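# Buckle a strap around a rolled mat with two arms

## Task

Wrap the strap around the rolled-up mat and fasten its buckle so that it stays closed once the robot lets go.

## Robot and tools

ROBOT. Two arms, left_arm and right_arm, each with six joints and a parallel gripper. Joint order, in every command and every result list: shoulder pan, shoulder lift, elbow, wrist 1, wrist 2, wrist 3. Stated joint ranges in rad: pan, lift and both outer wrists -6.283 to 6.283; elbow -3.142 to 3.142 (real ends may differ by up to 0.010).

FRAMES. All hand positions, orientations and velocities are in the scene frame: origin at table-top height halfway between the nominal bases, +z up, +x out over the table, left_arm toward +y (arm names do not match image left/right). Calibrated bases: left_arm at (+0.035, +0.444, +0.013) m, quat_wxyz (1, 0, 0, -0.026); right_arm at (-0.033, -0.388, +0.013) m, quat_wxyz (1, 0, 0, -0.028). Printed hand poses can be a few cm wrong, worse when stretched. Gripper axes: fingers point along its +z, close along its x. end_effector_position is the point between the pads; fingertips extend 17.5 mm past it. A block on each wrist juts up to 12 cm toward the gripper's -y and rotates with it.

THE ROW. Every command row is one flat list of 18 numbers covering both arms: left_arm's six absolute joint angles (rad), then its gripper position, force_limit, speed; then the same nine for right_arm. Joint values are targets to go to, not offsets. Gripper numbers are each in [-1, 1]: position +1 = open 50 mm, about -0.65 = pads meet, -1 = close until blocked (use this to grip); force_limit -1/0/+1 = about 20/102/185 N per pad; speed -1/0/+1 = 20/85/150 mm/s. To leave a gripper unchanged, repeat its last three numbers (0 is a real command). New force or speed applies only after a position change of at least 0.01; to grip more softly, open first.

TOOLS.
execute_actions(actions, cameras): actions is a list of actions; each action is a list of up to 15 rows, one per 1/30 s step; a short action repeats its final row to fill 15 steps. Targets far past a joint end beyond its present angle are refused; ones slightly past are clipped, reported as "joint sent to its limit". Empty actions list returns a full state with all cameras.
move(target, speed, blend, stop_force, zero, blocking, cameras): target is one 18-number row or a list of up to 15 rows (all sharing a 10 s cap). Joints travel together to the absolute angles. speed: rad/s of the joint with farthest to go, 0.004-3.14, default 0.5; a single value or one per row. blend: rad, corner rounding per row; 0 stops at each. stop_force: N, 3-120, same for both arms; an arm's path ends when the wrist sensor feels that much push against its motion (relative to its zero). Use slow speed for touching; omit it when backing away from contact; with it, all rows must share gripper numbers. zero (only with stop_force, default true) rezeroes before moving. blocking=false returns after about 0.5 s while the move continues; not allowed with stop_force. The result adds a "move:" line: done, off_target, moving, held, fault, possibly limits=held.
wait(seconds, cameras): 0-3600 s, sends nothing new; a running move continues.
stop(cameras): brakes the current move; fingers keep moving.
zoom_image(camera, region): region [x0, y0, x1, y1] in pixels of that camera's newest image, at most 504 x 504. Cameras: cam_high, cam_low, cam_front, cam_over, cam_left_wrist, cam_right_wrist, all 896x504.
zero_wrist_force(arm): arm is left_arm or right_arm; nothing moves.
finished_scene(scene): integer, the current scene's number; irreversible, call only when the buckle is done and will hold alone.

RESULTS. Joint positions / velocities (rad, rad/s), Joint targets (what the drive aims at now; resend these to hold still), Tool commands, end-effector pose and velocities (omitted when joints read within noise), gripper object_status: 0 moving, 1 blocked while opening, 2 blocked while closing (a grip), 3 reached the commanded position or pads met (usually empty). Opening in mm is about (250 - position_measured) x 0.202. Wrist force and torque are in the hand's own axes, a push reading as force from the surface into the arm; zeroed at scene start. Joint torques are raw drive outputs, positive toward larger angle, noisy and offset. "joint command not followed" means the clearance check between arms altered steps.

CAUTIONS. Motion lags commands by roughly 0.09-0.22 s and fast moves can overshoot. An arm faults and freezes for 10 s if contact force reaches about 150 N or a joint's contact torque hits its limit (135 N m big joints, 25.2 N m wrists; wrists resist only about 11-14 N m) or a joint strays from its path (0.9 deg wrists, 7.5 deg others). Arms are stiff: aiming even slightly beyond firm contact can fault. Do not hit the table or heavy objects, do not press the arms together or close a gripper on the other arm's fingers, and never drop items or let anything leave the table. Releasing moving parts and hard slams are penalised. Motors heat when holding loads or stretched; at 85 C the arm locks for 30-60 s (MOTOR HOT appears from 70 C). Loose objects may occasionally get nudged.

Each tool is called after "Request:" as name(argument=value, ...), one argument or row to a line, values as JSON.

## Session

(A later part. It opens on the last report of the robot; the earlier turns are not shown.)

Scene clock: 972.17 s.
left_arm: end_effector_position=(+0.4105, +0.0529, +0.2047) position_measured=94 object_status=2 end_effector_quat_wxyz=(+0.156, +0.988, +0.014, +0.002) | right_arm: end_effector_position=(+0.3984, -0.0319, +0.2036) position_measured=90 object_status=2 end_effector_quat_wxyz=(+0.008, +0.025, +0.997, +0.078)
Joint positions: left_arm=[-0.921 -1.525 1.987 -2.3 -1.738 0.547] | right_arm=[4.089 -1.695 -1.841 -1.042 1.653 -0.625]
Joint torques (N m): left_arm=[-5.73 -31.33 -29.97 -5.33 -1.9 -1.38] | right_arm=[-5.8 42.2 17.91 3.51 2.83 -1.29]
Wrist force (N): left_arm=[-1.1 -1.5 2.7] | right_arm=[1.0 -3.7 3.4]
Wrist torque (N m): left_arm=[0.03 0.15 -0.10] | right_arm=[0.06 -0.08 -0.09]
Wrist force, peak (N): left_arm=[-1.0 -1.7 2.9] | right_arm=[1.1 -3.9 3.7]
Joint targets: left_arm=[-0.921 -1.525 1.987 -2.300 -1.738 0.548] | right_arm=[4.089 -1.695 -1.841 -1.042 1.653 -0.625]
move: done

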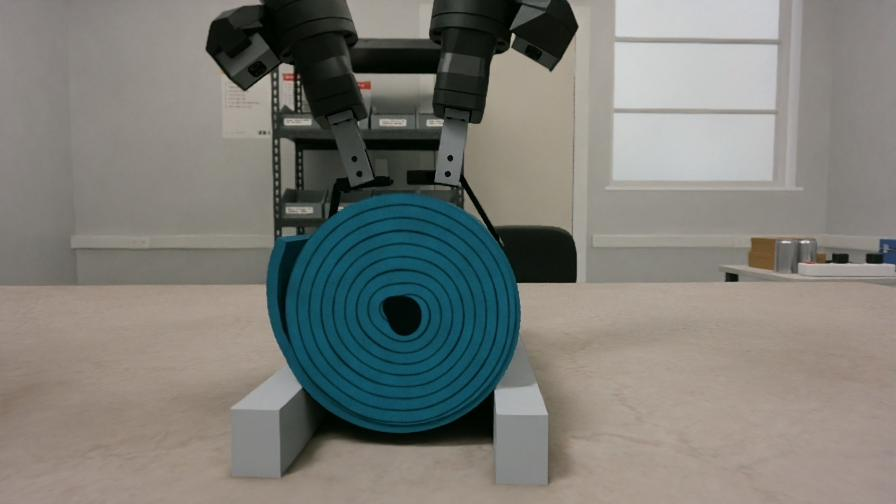

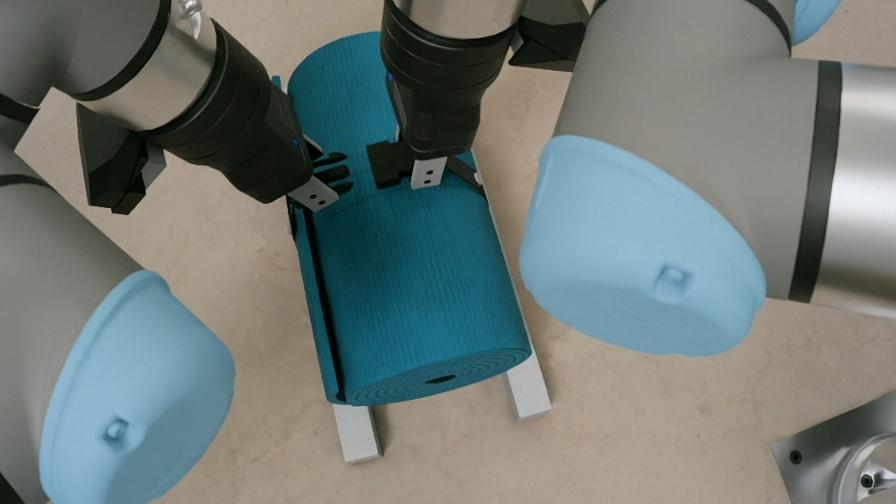

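Request:
move(
  target=[-0.9433,-1.5067,1.9602,-2.2950,-1.7324,0.5255,-1,0.9,-1,4.0893,-1.6951,-1.8411,-1.0419,1.6527,-0.6245,-1,0.8,-1],
  speed=0.04,
  stop_force=12,
  cameras=["cam_front", "cam_over"],
)

Request:
zoom_image(
  camera="cam_over",
  region=[320, 120, 440, 210],
)

Request:
zoom_image(
  camera="cam_front",
  region=[330, 150, 480, 220],
)

Scene clock: 987.00 s.
left_arm: end_effector_position=(+0.4083, +0.0369, +0.2077) position_measured=94 object_status=2 end_effector_quat_wxyz=(+0.156, +0.988, +0.014, +0.002) | right_arm: end_effector_position=(+0.3984, -0.0319, +0.2036) position_measured=90 object_status=2 end_effector_quat_wxyz=(+0.008, +0.025, +0.997, +0.078)
Joint positions: left_arm=[-0.943 -1.507 1.96 -2.295 -1.732 0.525] | right_arm=[4.089 -1.695 -1.841 -1.042 1.653 -0.625]
Joint torques (N m): left_arm=[5.52 -40.3 -22.35 -8.54 -3.67 2.57] | right_arm=[10.72 40.8 35.5 8.11 3.13 -1.12]
Wrist force (N): left_arm=[0.3 -12.4 1.6] | right_arm=[1.4 -14.4 2.0]
Wrist torque (N m): left_arm=[-0.08 0.16 -0.13] | right_arm=[-0.19 -0.10 0.03]
Wrist force, peak (N): left_arm=[0.2 -13.5 1.7] | right_arm=[1.5 -15.7 1.9]
Joint targets: left_arm=[-0.943 -1.507 1.960 -2.295 -1.732 0.525] | right_arm=[4.089 -1.695 -1.841 -1.042 1.653 -0.625]
move: done

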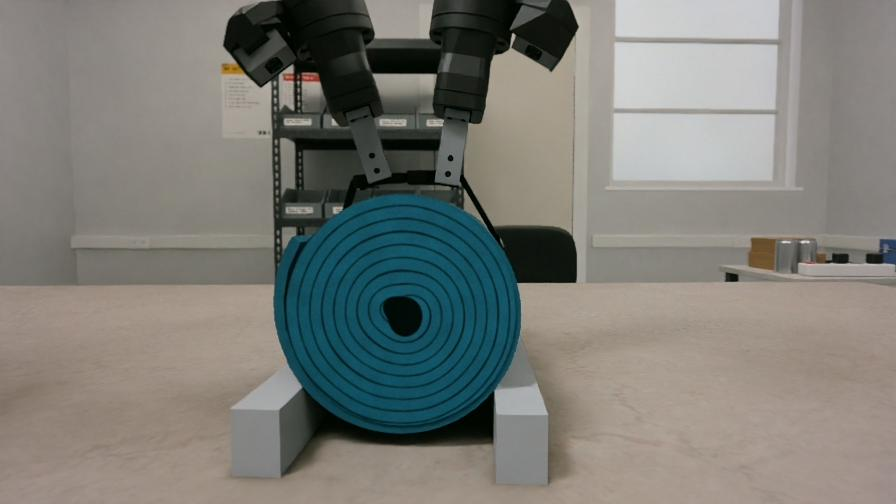

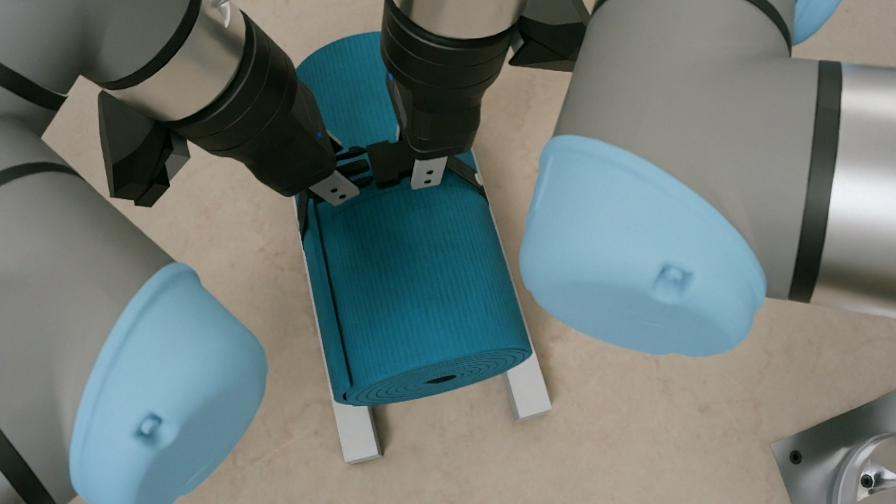

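Scaled by 4.200.

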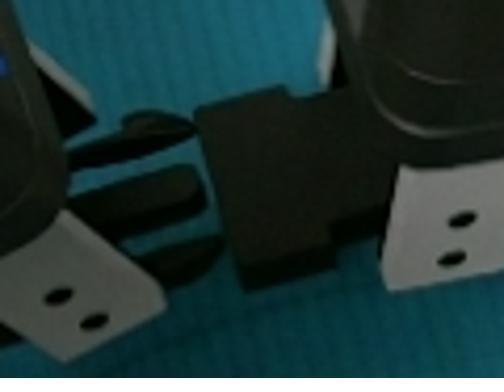

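Scaled by 3.360.

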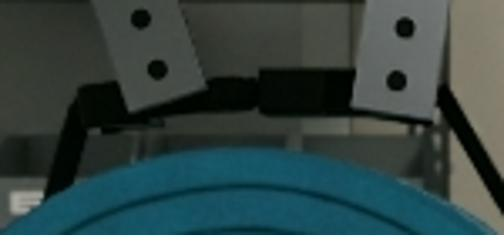

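Request:
zoom_image(
  camera="cam_front",
  region=[380, 160, 450, 195],
)

Request:
zoom_image(
  camera="cam_over",
  region=[345, 135, 405, 195],
)

Request:
execute_actions(
  actions=[],
  cameras=["cam_left_wrist", "cam_high", "cam_low"],
)

Request:
zoom_image(
  camera="cam_left_wrist",
  region=[350, 150, 550, 350],
)

Scaled by 7.200.

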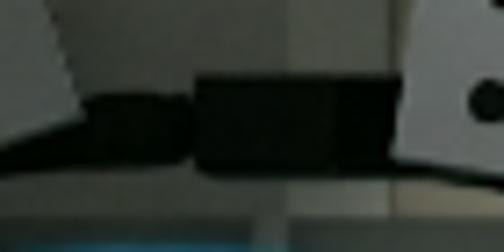

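Scaled by 8.400.

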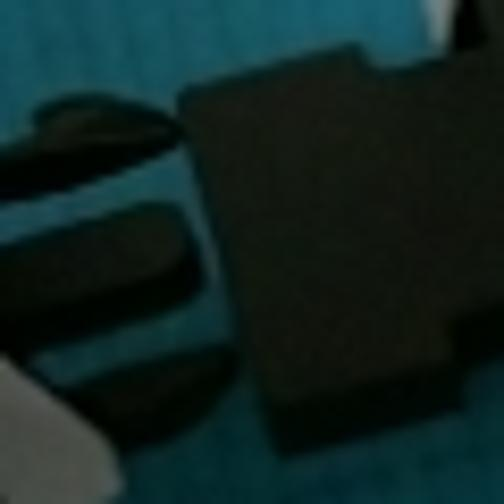

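Scene clock: 993.57 s.
left_arm: end_effector_position=(+0.4083, +0.0369, +0.2077) position_measured=94 object_status=2 end_effector_quat_wxyz=(+0.156, +0.988, +0.014, +0.002) | right_arm: end_effector_position=(+0.3984, -0.0319, +0.2036) position_measured=90 object_status=2 end_effector_quat_wxyz=(+0.008, +0.025, +0.997, +0.078)
Joint positions: left_arm=[-0.943 -1.507 1.96 -2.295 -1.732 0.526] | right_arm=[4.089 -1.695 -1.841 -1.042 1.653 -0.625]
Joint velocities: within noise
Joint torques (N m): left_arm=[4.12 -40.84 -22.94 -8.49 -3.14 2.68] | right_arm=[11.35 37.22 38.24 6.82 3.1 -0.98]
Motor temperatures (°C): left_arm=[27 32 31 34 36 34] | right_arm=[37 34 25 30 44 38]
Wrist force (N): left_arm=[0.3 -12.6 1.4] | right_arm=[1.6 -14.6 1.7]
Wrist torque (N m): left_arm=[-0.05 0.17 -0.13] | right_arm=[-0.18 -0.13 0.03]
Wrist force, peak (N): left_arm=[0.3 -12.8 1.7] | right_arm=[1.4 -14.9 2.1]
Joint targets: left_arm=[-0.943 -1.507 1.960 -2.295 -1.732 0.525] | right_arm=[4.089 -1.695 -1.841 -1.042 1.653 -0.625]
Tool commands: left_gripper/position=-1.0 left_gripper/force_limit=+0.9 left_gripper/speed=-1.0 right_gripper/position=-1.0 right_gripper/force_limit=+0.8 right_gripper/speed=-1.0
Images, in order (width x height): cam_high 896x504, cam_low 896x504, cam_left_wrist 896x504.

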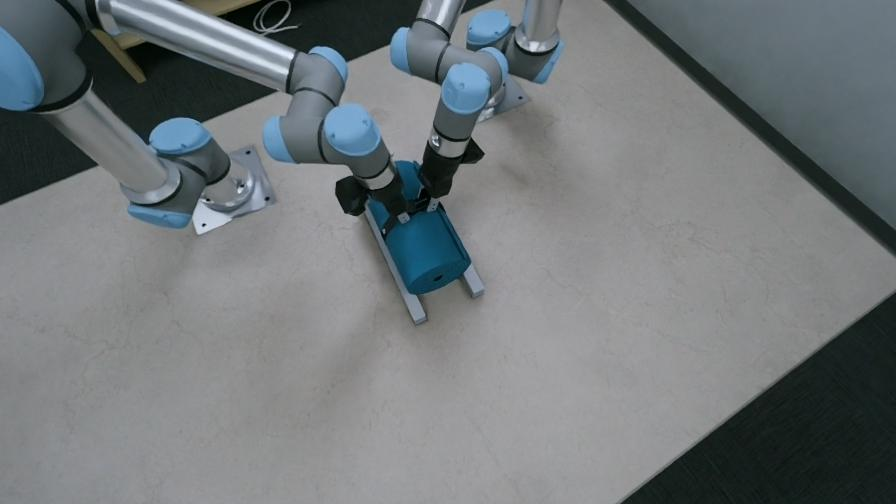

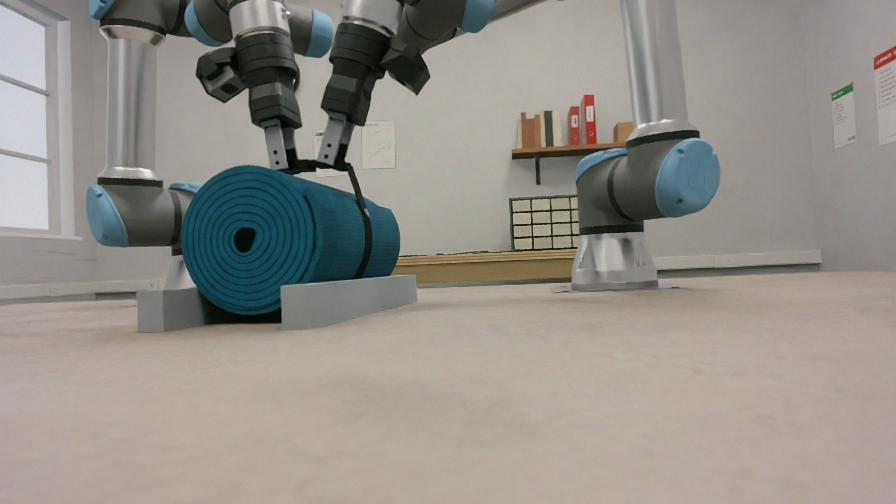

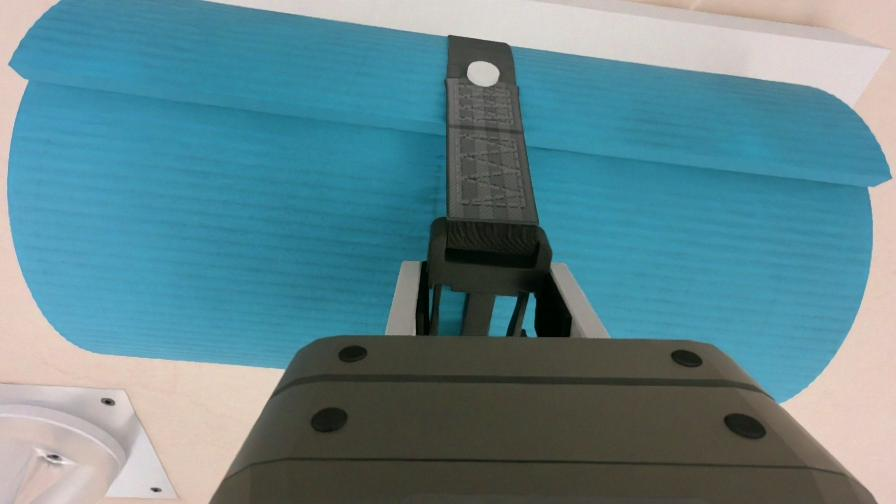

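Scaled by 2.520.

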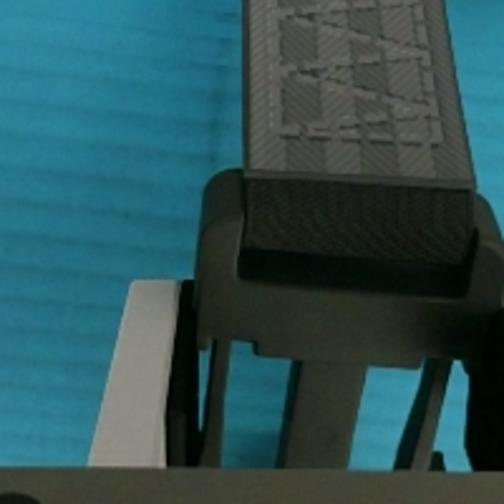

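Request:
move(
  target=[
    [-0.9362,-1.512,1.968,-2.297,-1.734,0.532,-1,0.9,-1,4.0893,-1.6951,-1.8411,-1.0419,1.6527,-0.6245,-1,0.8,-1],
    [-0.9362,-1.512,1.968,-2.297,-1.734,0.532,-1,0.9,-1,4.0929,-1.6909,-1.8461,-1.0409,1.6522,-0.566,-1,0.8,-1],
  ],
  speed=0.05,
  cameras=["cam_over"],
)

Request:
zoom_image(
  camera="cam_over",
  region=[340, 130, 410, 200],
)

Request:
move(
  target=[-0.9565,-1.4925,1.9455,-2.2963,-1.7287,0.5126,-1,0.9,-1,4.0929,-1.6909,-1.8461,-1.0409,1.6522,-0.566,-1,0.8,-1],
  speed=0.02,
  stop_force=25,
  cameras=["cam_over", "cam_front"],
)

Request:
zoom_image(
  camera="cam_over",
  region=[340, 130, 410, 200],
)

Request:
zoom_image(
  camera="cam_front",
  region=[360, 150, 470, 205],
)

Scene clock: 1013.27 s.
left_arm: end_effector_position=(+0.4093, +0.0417, +0.2070) position_measured=94 object_status=2 end_effector_quat_wxyz=(+0.157, +0.988, +0.014, +0.002) | right_arm: end_effector_position=(+0.3960, -0.0319, +0.2035) position_measured=90 object_status=2 end_effector_quat_wxyz=(+0.006, +0.052, +0.996, +0.078)
Joint positions: left_arm=[-0.936 -1.512 1.968 -2.297 -1.734 0.532] | right_arm=[4.093 -1.691 -1.846 -1.041 1.652 -0.566]
Joint torques (N m): left_arm=[-7.11 -23.29 -33.23 -2.05 1.15 -2.66] | right_arm=[5.68 39.09 20.93 6.24 -1.95 -0.86]
Wrist force (N): left_arm=[-1.2 -2.5 3.0] | right_arm=[0.2 -3.8 3.5]
Wrist torque (N m): left_arm=[-0.01 0.17 -0.13] | right_arm=[0.05 -0.08 -0.12]
Wrist force, peak (N): left_arm=[0.4 -12.8 1.6] | right_arm=[1.5 -15.0 2.0]
Joint targets: left_arm=[-0.936 -1.512 1.968 -2.297 -1.734 0.532] | right_arm=[4.093 -1.691 -1.846 -1.041 1.652 -0.566]
move: done

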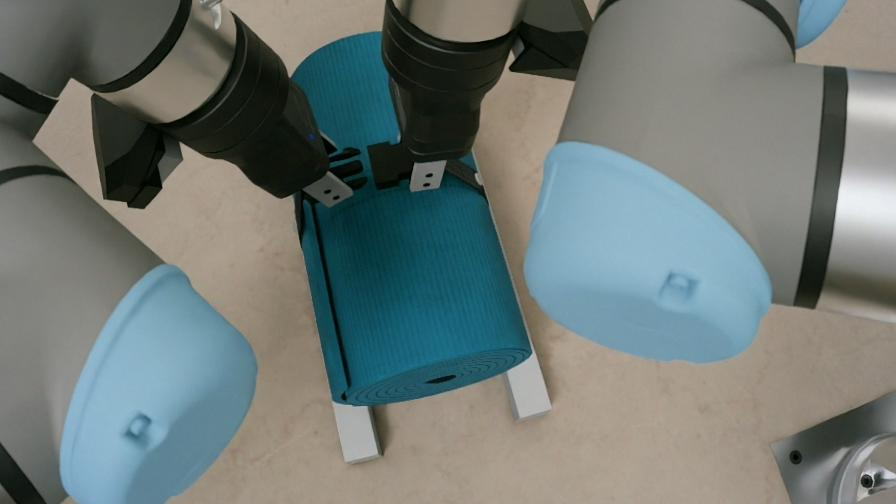

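Scaled by 7.200.

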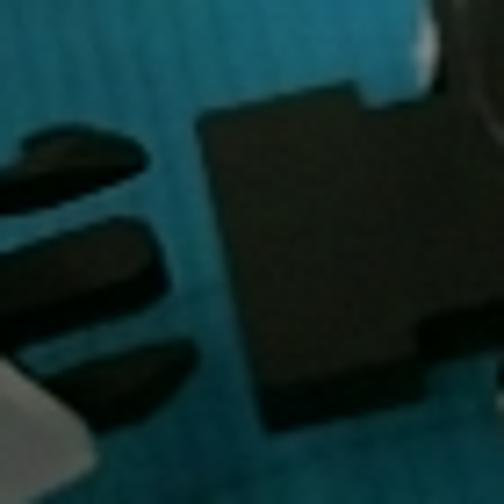

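Scene clock: 1014.77 s.
left_arm: end_effector_position=(+0.4085, +0.0351, +0.2072) position_measured=94 object_status=2 end_effector_quat_wxyz=(+0.156, +0.988, +0.014, +0.002) | right_arm: end_effector_position=(+0.3960, -0.0319, +0.2035) position_measured=90 object_status=2 end_effector_quat_wxyz=(+0.006, +0.052, +0.996, +0.078)
Joint positions: left_arm=[-0.946 -1.503 1.958 -2.296 -1.731 0.523] | right_arm=[4.093 -1.691 -1.846 -1.041 1.652 -0.566]
Joint torques (N m): left_arm=[-0.37 -39.85 -26.27 -10.97 -5.6 2.69] | right_arm=[16.38 24.92 38.1 10.48 6.26 -0.95]
Wrist force (N): left_arm=[1.8 -25.3 -2.2] | right_arm=[0.3 -26.0 -0.6]
Wrist torque (N m): left_arm=[-0.09 0.28 -0.31] | right_arm=[0.01 -0.17 0.19]
Wrist force, peak (N): left_arm=[2.7 -32.0 -3.7] | right_arm=[0.2 -32.1 -1.6]
Joint targets: left_arm=[-0.946 -1.503 1.958 -2.296 -1.731 0.523] | right_arm=[4.093 -1.691 -1.846 -1.041 1.652 -0.566]
move: contact (left_arm); left_arm: the elbow is farthest, 0.012 rad from its target
Images, in order (width x height): cam_front 896x504, cam_over 896x504.

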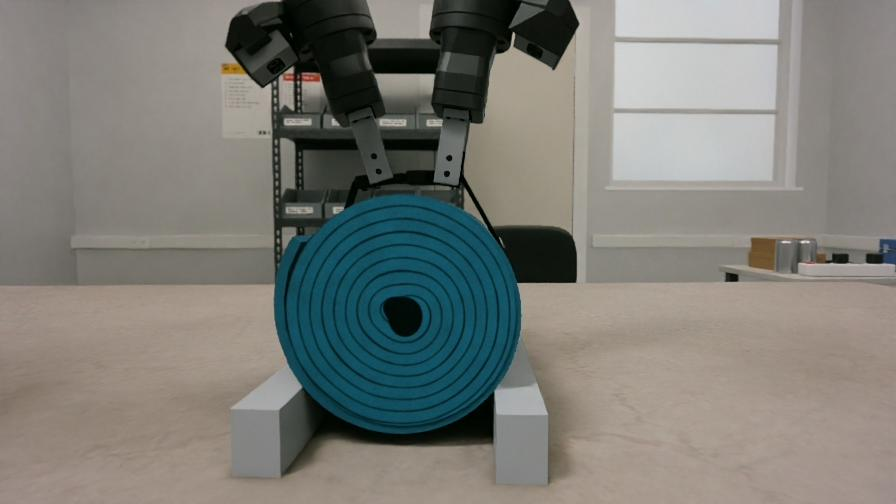

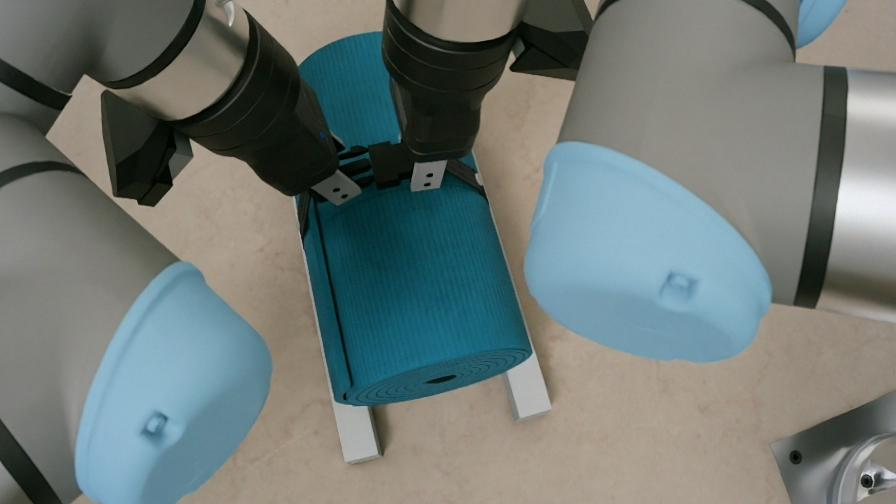

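Scaled by 7.200.

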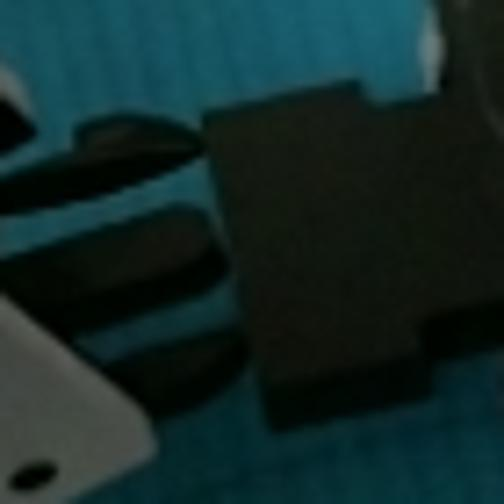

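Scaled by 4.582.

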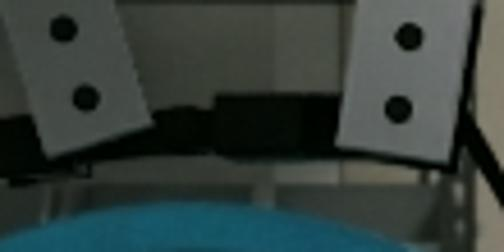

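Request:
move(
  target=[
    [-0.9362,-1.512,1.968,-2.297,-1.734,0.532,-1,0.9,-1,4.0929,-1.6909,-1.8461,-1.0409,1.6522,-0.566,-1,0.8,-1],
    [-0.9362,-1.512,1.968,-2.297,-1.734,0.532,-1,0.9,-1,4.0992,-1.6835,-1.8549,-1.0391,1.6513,-0.56,-1,0.8,-1],
  ],
  speed=0.05,
  cameras=["cam_over"],
)

Request:
zoom_image(
  camera="cam_over",
  region=[340, 130, 410, 200],
)

Request:
move(
  target=[-0.9565,-1.4925,1.9455,-2.2963,-1.7287,0.5126,-1,0.9,-1,4.0992,-1.6835,-1.8549,-1.0391,1.6513,-0.56,-1,0.8,-1],
  speed=0.02,
  stop_force=25,
  cameras=["cam_over", "cam_front"],
)

Request:
zoom_image(
  camera="cam_over",
  region=[340, 130, 410, 200],
)

Request:
zoom_image(
  camera="cam_front",
  region=[360, 150, 470, 205],
)

Scene clock: 1035.60 s.
left_arm: end_effector_position=(+0.4094, +0.0417, +0.2070) position_measured=94 object_status=2 end_effector_quat_wxyz=(+0.157, +0.988, +0.014, +0.002) | right_arm: end_effector_position=(+0.3918, -0.0318, +0.2034) position_measured=90 object_status=2 end_effector_quat_wxyz=(+0.006, +0.052, +0.996, +0.078)
Joint positions: left_arm=[-0.936 -1.512 1.968 -2.297 -1.734 0.532] | right_arm=[4.099 -1.683 -1.855 -1.039 1.651 -0.56]
Joint torques (N m): left_arm=[-8.05 -22.27 -33.01 -4.33 0.94 -2.68] | right_arm=[-4.06 20.4 34.89 5.14 -1.45 -0.88]
Wrist force (N): left_arm=[-1.4 -2.9 3.2] | right_arm=[0.1 -5.2 3.7]
Wrist torque (N m): left_arm=[-0.08 0.20 -0.13] | right_arm=[-0.18 -0.18 -0.13]
Wrist force, peak (N): left_arm=[1.8 -26.0 -2.5] | right_arm=[0.2 -26.9 -0.3]
Joint targets: left_arm=[-0.936 -1.512 1.968 -2.297 -1.734 0.532] | right_arm=[4.099 -1.684 -1.855 -1.039 1.651 -0.560]
move: done

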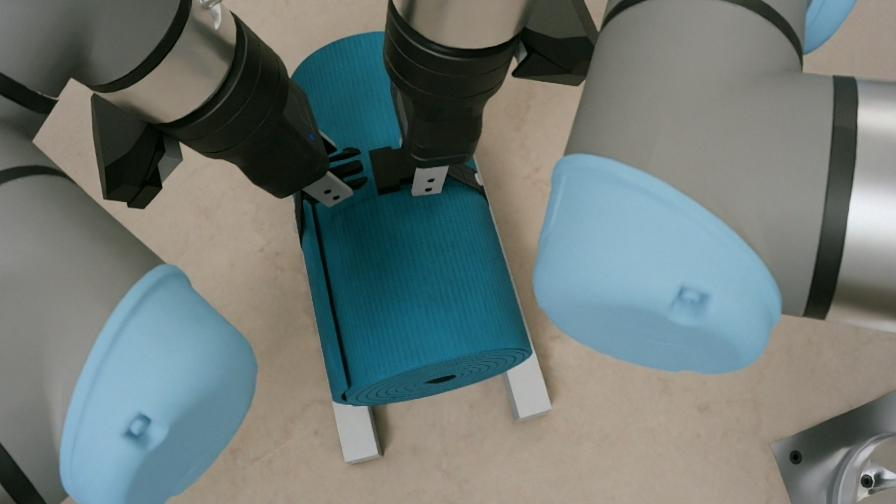

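Scaled by 7.200.

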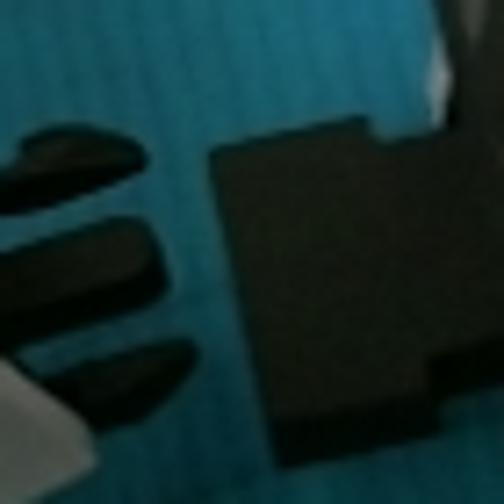

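Scene clock: 1037.10 s.
left_arm: end_effector_position=(+0.4082, +0.0334, +0.2073) position_measured=94 object_status=2 end_effector_quat_wxyz=(+0.156, +0.988, +0.014, +0.002) | right_arm: end_effector_position=(+0.3920, -0.0319, +0.2034) position_measured=90 object_status=2 end_effector_quat_wxyz=(+0.006, +0.052, +0.996, +0.078)
Joint positions: left_arm=[-0.948 -1.501 1.955 -2.296 -1.731 0.521] | right_arm=[4.099 -1.683 -1.855 -1.039 1.651 -0.56]
Joint torques (N m): left_arm=[-2.3 -41.05 -26.86 -11.18 -6.1 2.45] | right_arm=[16.35 21.52 36.86 10.7 5.78 -0.84]
Wrist force (N): left_arm=[3.6 -27.3 -1.0] | right_arm=[1.6 -28.7 -2.0]
Wrist torque (N m): left_arm=[-0.18 0.21 -0.08] | right_arm=[-0.39 -0.17 -0.04]
Wrist force, peak (N): left_arm=[4.5 -33.8 -2.3] | right_arm=[1.7 -34.1 -3.7]
Joint targets: left_arm=[-0.948 -1.501 1.955 -2.296 -1.731 0.521] | right_arm=[4.099 -1.684 -1.855 -1.039 1.651 -0.560]
move: contact (left_arm)
Images, in order (width x height): cam_front 896x504, cam_over 896x504.

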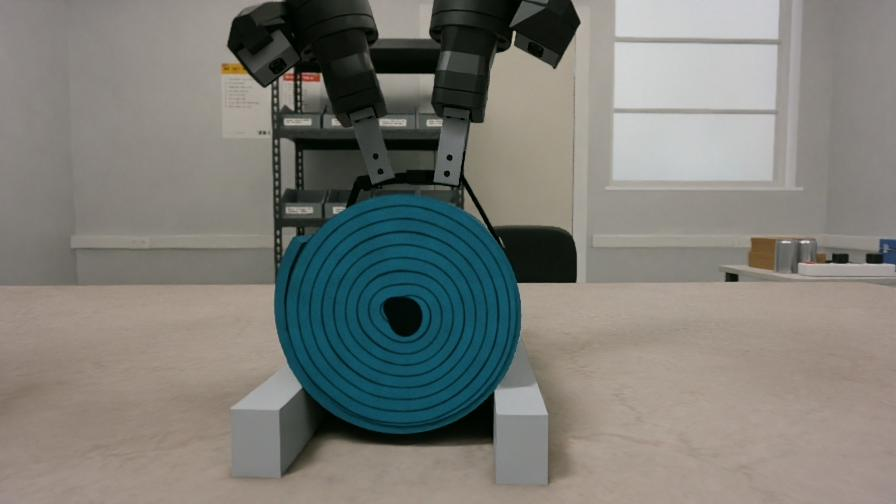

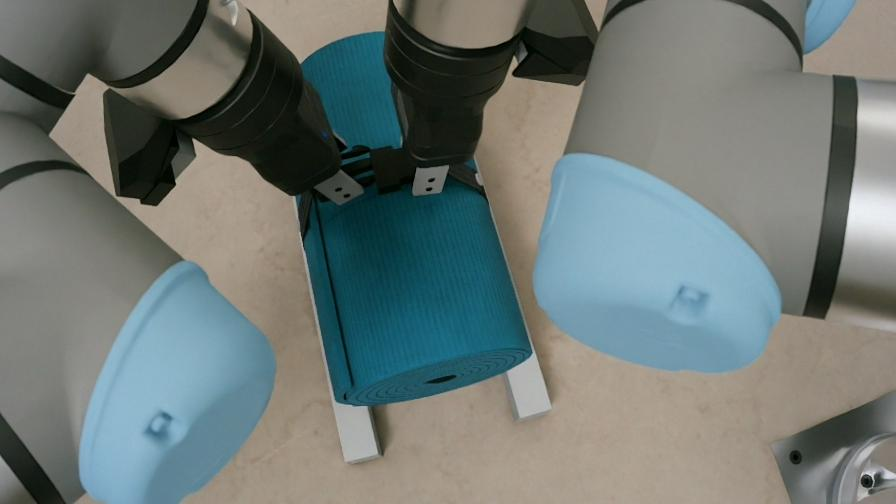

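Scaled by 7.200.

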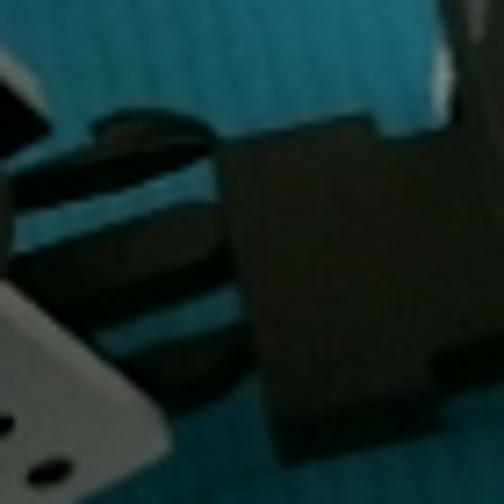

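Scaled by 4.582.

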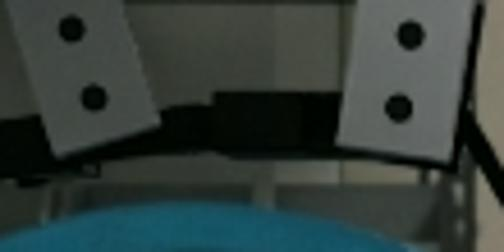

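Request:
move(
  target=[
    [-0.9362,-1.512,1.968,-2.297,-1.734,0.532,-1,0.9,-1,4.0992,-1.6835,-1.8549,-1.0391,1.6513,-0.56,-1,0.8,-1],
    [-0.9362,-1.512,1.968,-2.297,-1.734,0.532,-1,0.9,-1,4.0882,-1.6964,-1.8396,-1.0422,1.6529,-0.571,-1,0.8,-1],
  ],
  speed=0.05,
  cameras=["cam_over"],
)

Request:
zoom_image(
  camera="cam_over",
  region=[340, 130, 410, 200],
)

Request:
move(
  target=[-0.9565,-1.4925,1.9455,-2.2963,-1.7287,0.5126,-1,0.9,-1,4.0882,-1.6964,-1.8396,-1.0422,1.6529,-0.571,-1,0.8,-1],
  speed=0.02,
  stop_force=25,
  cameras=["cam_over", "cam_front"],
)

Request:
zoom_image(
  camera="cam_over",
  region=[340, 130, 410, 200],
)

Request:
zoom_image(
  camera="cam_front",
  region=[360, 150, 470, 205],
)

Scene clock: 1052.70 s.
left_arm: end_effector_position=(+0.4093, +0.0417, +0.2070) position_measured=94 object_status=2 end_effector_quat_wxyz=(+0.157, +0.988, +0.014, +0.002) | right_arm: end_effector_position=(+0.3992, -0.0319, +0.2036) position_measured=90 object_status=2 end_effector_quat_wxyz=(+0.006, +0.052, +0.996, +0.078)
Joint positions: left_arm=[-0.936 -1.512 1.968 -2.297 -1.734 0.532] | right_arm=[4.088 -1.697 -1.839 -1.042 1.653 -0.571]
Joint torques (N m): left_arm=[-8.05 -22.23 -32.92 -5.04 1.13 -2.65] | right_arm=[7.84 41.59 19.32 4.69 2.93 0.96]
Wrist force (N): left_arm=[-1.1 -3.4 3.4] | right_arm=[1.9 -6.0 3.6]
Wrist torque (N m): left_arm=[-0.15 0.15 -0.13] | right_arm=[-0.29 -0.27 -0.04]
Wrist force, peak (N): left_arm=[3.5 -27.9 -1.1] | right_arm=[1.5 -28.9 -2.2]
Joint targets: left_arm=[-0.936 -1.512 1.968 -2.297 -1.734 0.532] | right_arm=[4.088 -1.696 -1.840 -1.042 1.653 -0.571]
move: done

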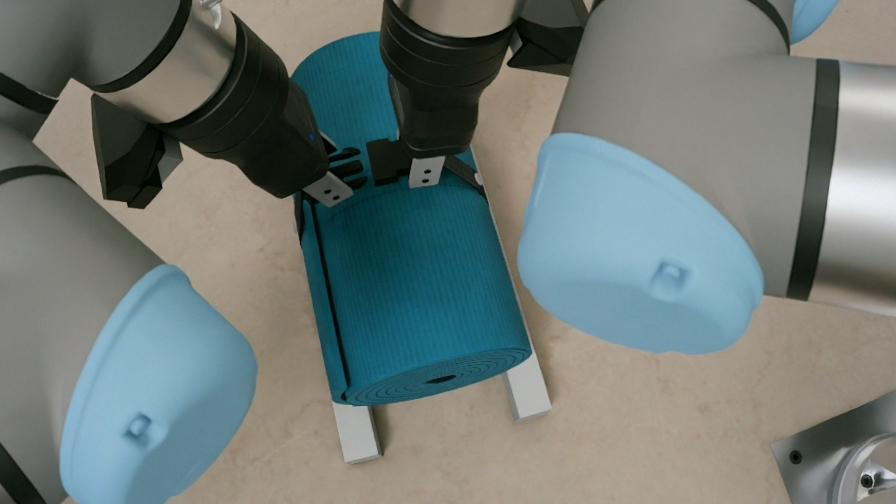

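Scaled by 7.200.

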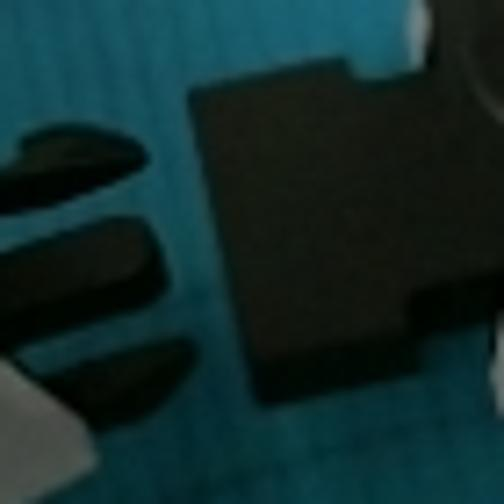

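Scene clock: 1054.13 s.
left_arm: end_effector_position=(+0.4083, +0.0340, +0.2072) position_measured=94 object_status=2 end_effector_quat_wxyz=(+0.156, +0.988, +0.014, +0.002) | right_arm: end_effector_position=(+0.3991, -0.0319, +0.2036) position_measured=90 object_status=2 end_effector_quat_wxyz=(+0.006, +0.052, +0.996, +0.078)
Joint positions: left_arm=[-0.947 -1.502 1.956 -2.296 -1.731 0.522] | right_arm=[4.088 -1.696 -1.84 -1.042 1.653 -0.571]
Joint torques (N m): left_arm=[-0.25 -40.96 -26.72 -11.14 -6.1 2.39] | right_arm=[8.29 33.99 44.44 10.6 6.19 1.1]
Wrist force (N): left_arm=[2.8 -27.3 -1.6] | right_arm=[2.5 -29.1 -1.6]
Wrist torque (N m): left_arm=[-0.27 0.18 -0.06] | right_arm=[-0.46 -0.24 -0.06]
Wrist force, peak (N): left_arm=[2.8 -34.7 -2.5] | right_arm=[1.8 -35.1 -3.5]
Joint targets: left_arm=[-0.947 -1.502 1.956 -2.296 -1.731 0.522] | right_arm=[4.088 -1.696 -1.840 -1.042 1.653 -0.571]
move: contact (left_arm); left_arm: the elbow is farthest, 0.011 rad from its target
Images, in order (width x height): cam_front 896x504, cam_over 896x504.

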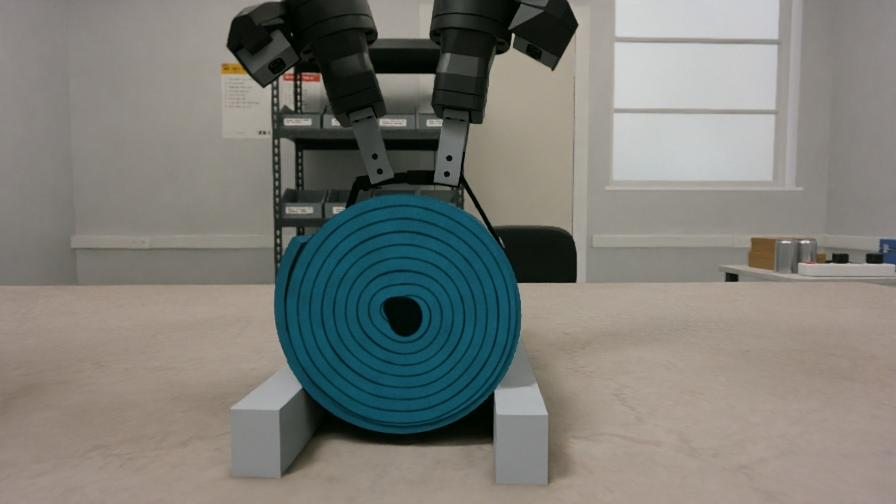

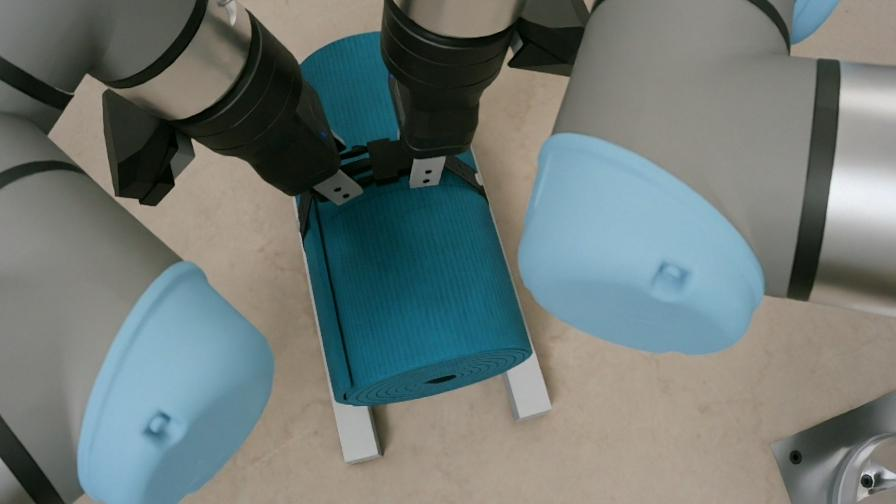

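Scaled by 7.200.

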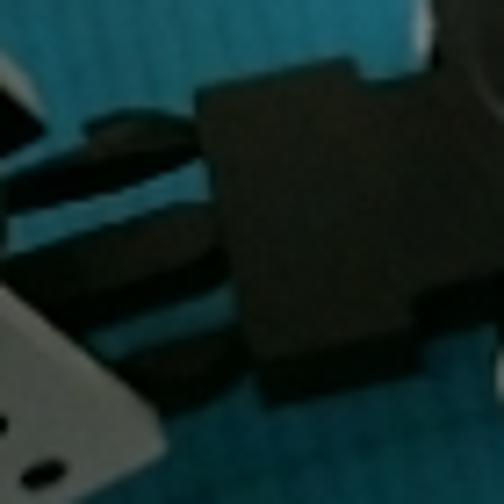

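Scaled by 4.582.

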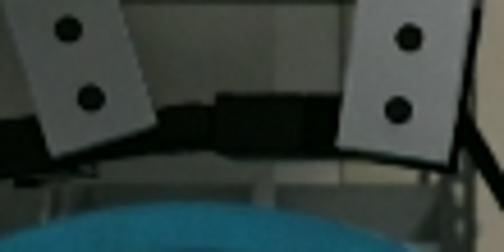

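Request:
move(
  target=[-0.9698,-1.4789,1.9309,-2.2976,-1.7253,0.4998,-1,0.9,-1,4.0882,-1.6964,-1.8396,-1.0422,1.6529,-0.571,-1,0.8,-1],
  speed=0.02,
  stop_force=30,
  cameras=["cam_over", "cam_front"],
)

Request:
zoom_image(
  camera="cam_over",
  region=[340, 130, 410, 200],
)

Request:
zoom_image(
  camera="cam_front",
  region=[360, 150, 470, 205],
)

Scene clock: 1062.07 s.
left_arm: end_effector_position=(+0.4073, +0.0266, +0.2074) position_measured=94 object_status=2 end_effector_quat_wxyz=(+0.156, +0.988, +0.014, +0.002) | right_arm: end_effector_position=(+0.3991, -0.0319, +0.2036) position_measured=90 object_status=2 end_effector_quat_wxyz=(+0.006, +0.052, +0.996, +0.078)
Joint positions: left_arm=[-0.957 -1.492 1.945 -2.297 -1.728 0.512] | right_arm=[4.088 -1.696 -1.84 -1.042 1.653 -0.571]
Joint torques (N m): left_arm=[-11.4 -41.5 -34.76 -14.79 -9.29 2.37] | right_arm=[24.85 21.35 44.15 13.4 5.26 0.99]
Wrist force (N): left_arm=[6.7 -50.8 -6.5] | right_arm=[3.1 -49.3 -10.0]
Wrist torque (N m): left_arm=[-0.35 -0.07 -0.04] | right_arm=[-0.46 -0.42 -0.21]
Wrist force, peak (N): left_arm=[8.9 -59.8 -9.4] | right_arm=[4.1 -59.0 -10.8]
Joint targets: left_arm=[-0.957 -1.492 1.945 -2.297 -1.728 0.512] | right_arm=[4.088 -1.696 -1.840 -1.042 1.653 -0.571]
move: contact (left_arm); left_arm: the elbow is farthest, 0.014 rad from its target
Images, in order (width x height): cam_front 896x504, cam_over 896x504.

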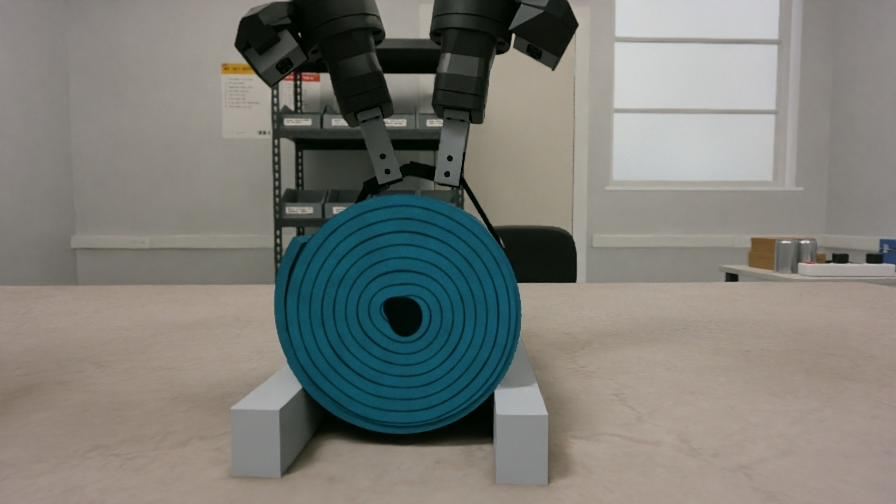

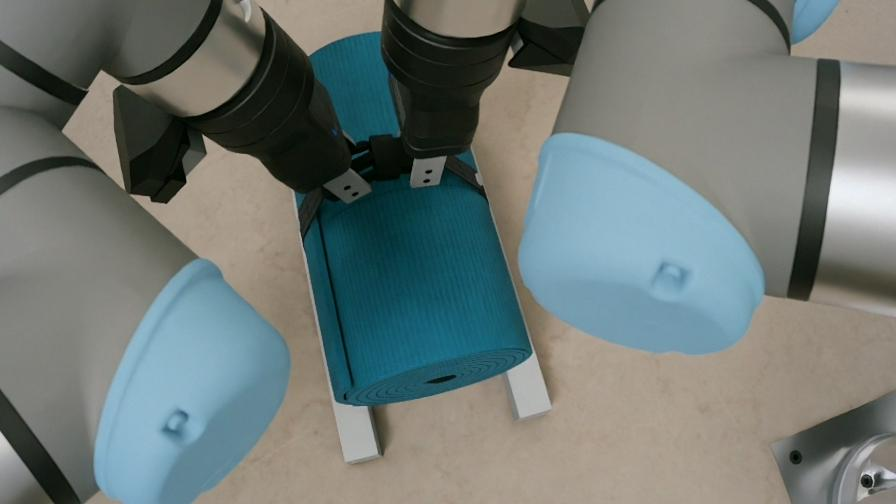

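Scaled by 7.200.

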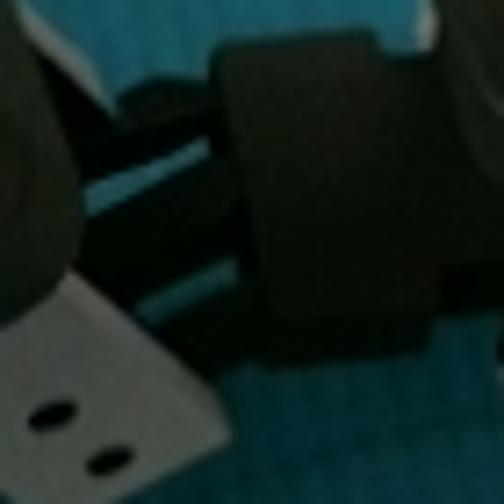

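Scaled by 4.582.

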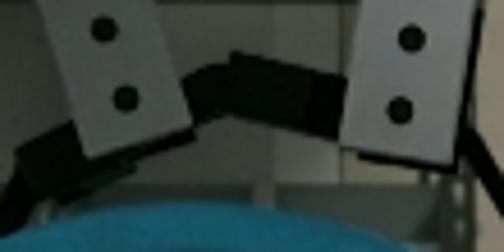

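Request:
move(
  target=[
    [-0.9362,-1.512,1.968,-2.297,-1.734,0.532,-1,0.9,-1,4.0882,-1.6964,-1.8396,-1.0422,1.6529,-0.571,-1,0.8,-1],
    [-0.9207,-1.5297,1.9802,-2.2884,-1.7384,0.5475,-1,0.9,-1,4.0603,-1.6702,-1.9086,-0.8979,1.7221,-0.5873,-1,0.8,-1],
  ],
  speed=0.1,
  cameras=["cam_front"],
)

Request:
zoom_image(
  camera="cam_front",
  region=[320, 130, 520, 242],
)

Request:
move(
  target=[-0.9207,-1.5297,1.9802,-2.2884,-1.7384,0.5475,-1,0.9,-1,4.0603,-1.6834,-1.9278,-0.8655,1.7221,-0.5873,-1,0.8,-1],
  speed=0.03,
  stop_force=10,
  cameras=["cam_front"],
)

Request:
zoom_image(
  camera="cam_front",
  region=[320, 130, 520, 242],
)

Scene clock: 1089.10 s.
left_arm: end_effector_position=(+0.4105, +0.0530, +0.2090) position_measured=94 object_status=2 end_effector_quat_wxyz=(+0.156, +0.988, +0.014, +0.002) | right_arm: end_effector_position=(+0.3989, -0.0284, +0.2062) position_measured=90 object_status=2 end_effector_quat_wxyz=(+0.011, +0.051, +0.989, +0.139)
Joint positions: left_arm=[-0.921 -1.53 1.98 -2.288 -1.738 0.548] | right_arm=[4.06 -1.67 -1.909 -0.898 1.722 -0.587]
Joint torques (N m): left_arm=[-0.01 -28.33 -24.52 -2.54 -1.77 0.95] | right_arm=[7.05 25.65 36.4 3.83 -1.75 0.24]
Wrist force (N): left_arm=[-2.0 -2.8 2.1] | right_arm=[0.6 -4.4 2.4]
Wrist torque (N m): left_arm=[-0.17 0.29 -0.15] | right_arm=[0.07 -0.04 -0.11]
Wrist force, peak (N): left_arm=[6.6 -51.0 -6.3] | right_arm=[3.3 -49.6 -9.9]
Joint targets: left_arm=[-0.921 -1.530 1.980 -2.288 -1.738 0.548] | right_arm=[4.060 -1.670 -1.909 -0.898 1.722 -0.587]
move: done

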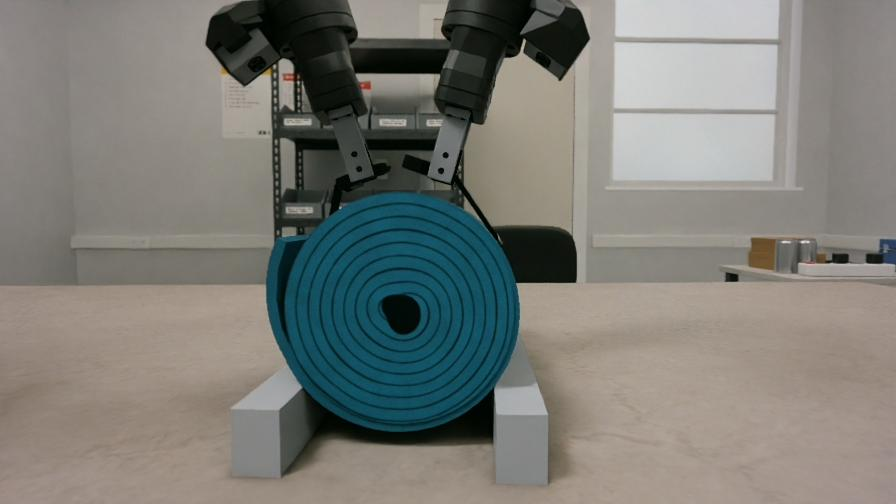

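Scaled by 2.520.

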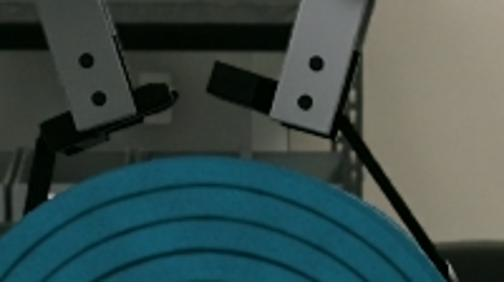

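Scene clock: 1090.83 s.
left_arm: end_effector_position=(+0.4105, +0.0530, +0.2090) position_measured=94 object_status=2 end_effector_quat_wxyz=(+0.156, +0.988, +0.014, +0.002) | right_arm: end_effector_position=(+0.3989, -0.0283, +0.1942) position_measured=90 object_status=2 end_effector_quat_wxyz=(+0.011, +0.051, +0.989, +0.139)
Joint positions: left_arm=[-0.921 -1.53 1.98 -2.288 -1.738 0.548] | right_arm=[4.06 -1.683 -1.928 -0.865 1.722 -0.587]
Joint torques (N m): left_arm=[-5.76 -23.36 -31.16 -5.84 1.11 -2.5] | right_arm=[5.82 36.98 33.63 3.01 -1.51 1.17]
Wrist force (N): left_arm=[-2.0 -2.5 2.0] | right_arm=[0.5 -1.1 -0.6]
Wrist torque (N m): left_arm=[-0.13 0.30 -0.15] | right_arm=[0.20 -0.03 -0.11]
Wrist force, peak (N): left_arm=[-2.2 -2.8 2.5] | right_arm=[0.7 -4.7 2.6]
Joint targets: left_arm=[-0.921 -1.530 1.980 -2.288 -1.738 0.548] | right_arm=[4.060 -1.683 -1.928 -0.866 1.722 -0.587]
move: done

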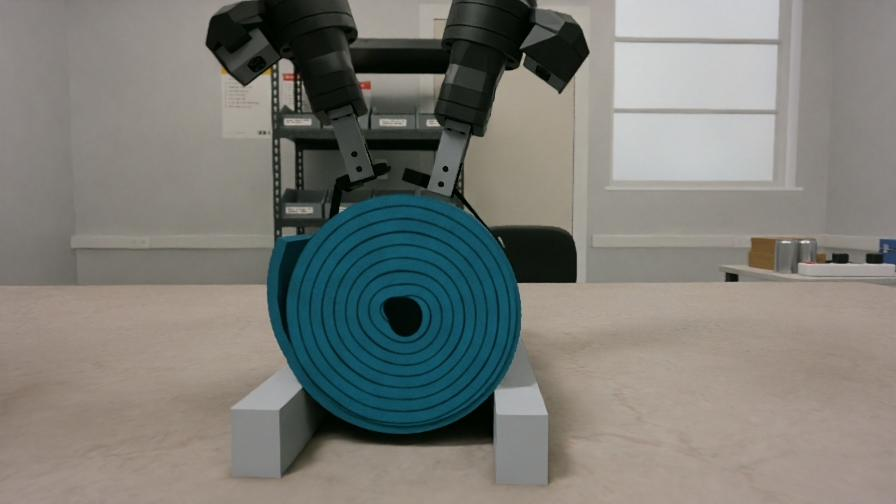

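Scaled by 2.520.

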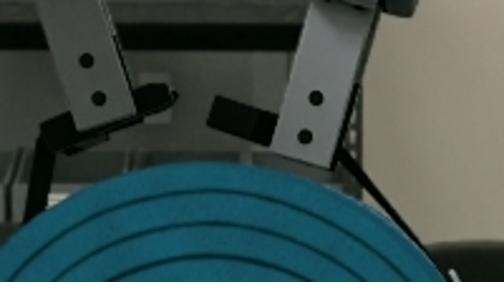

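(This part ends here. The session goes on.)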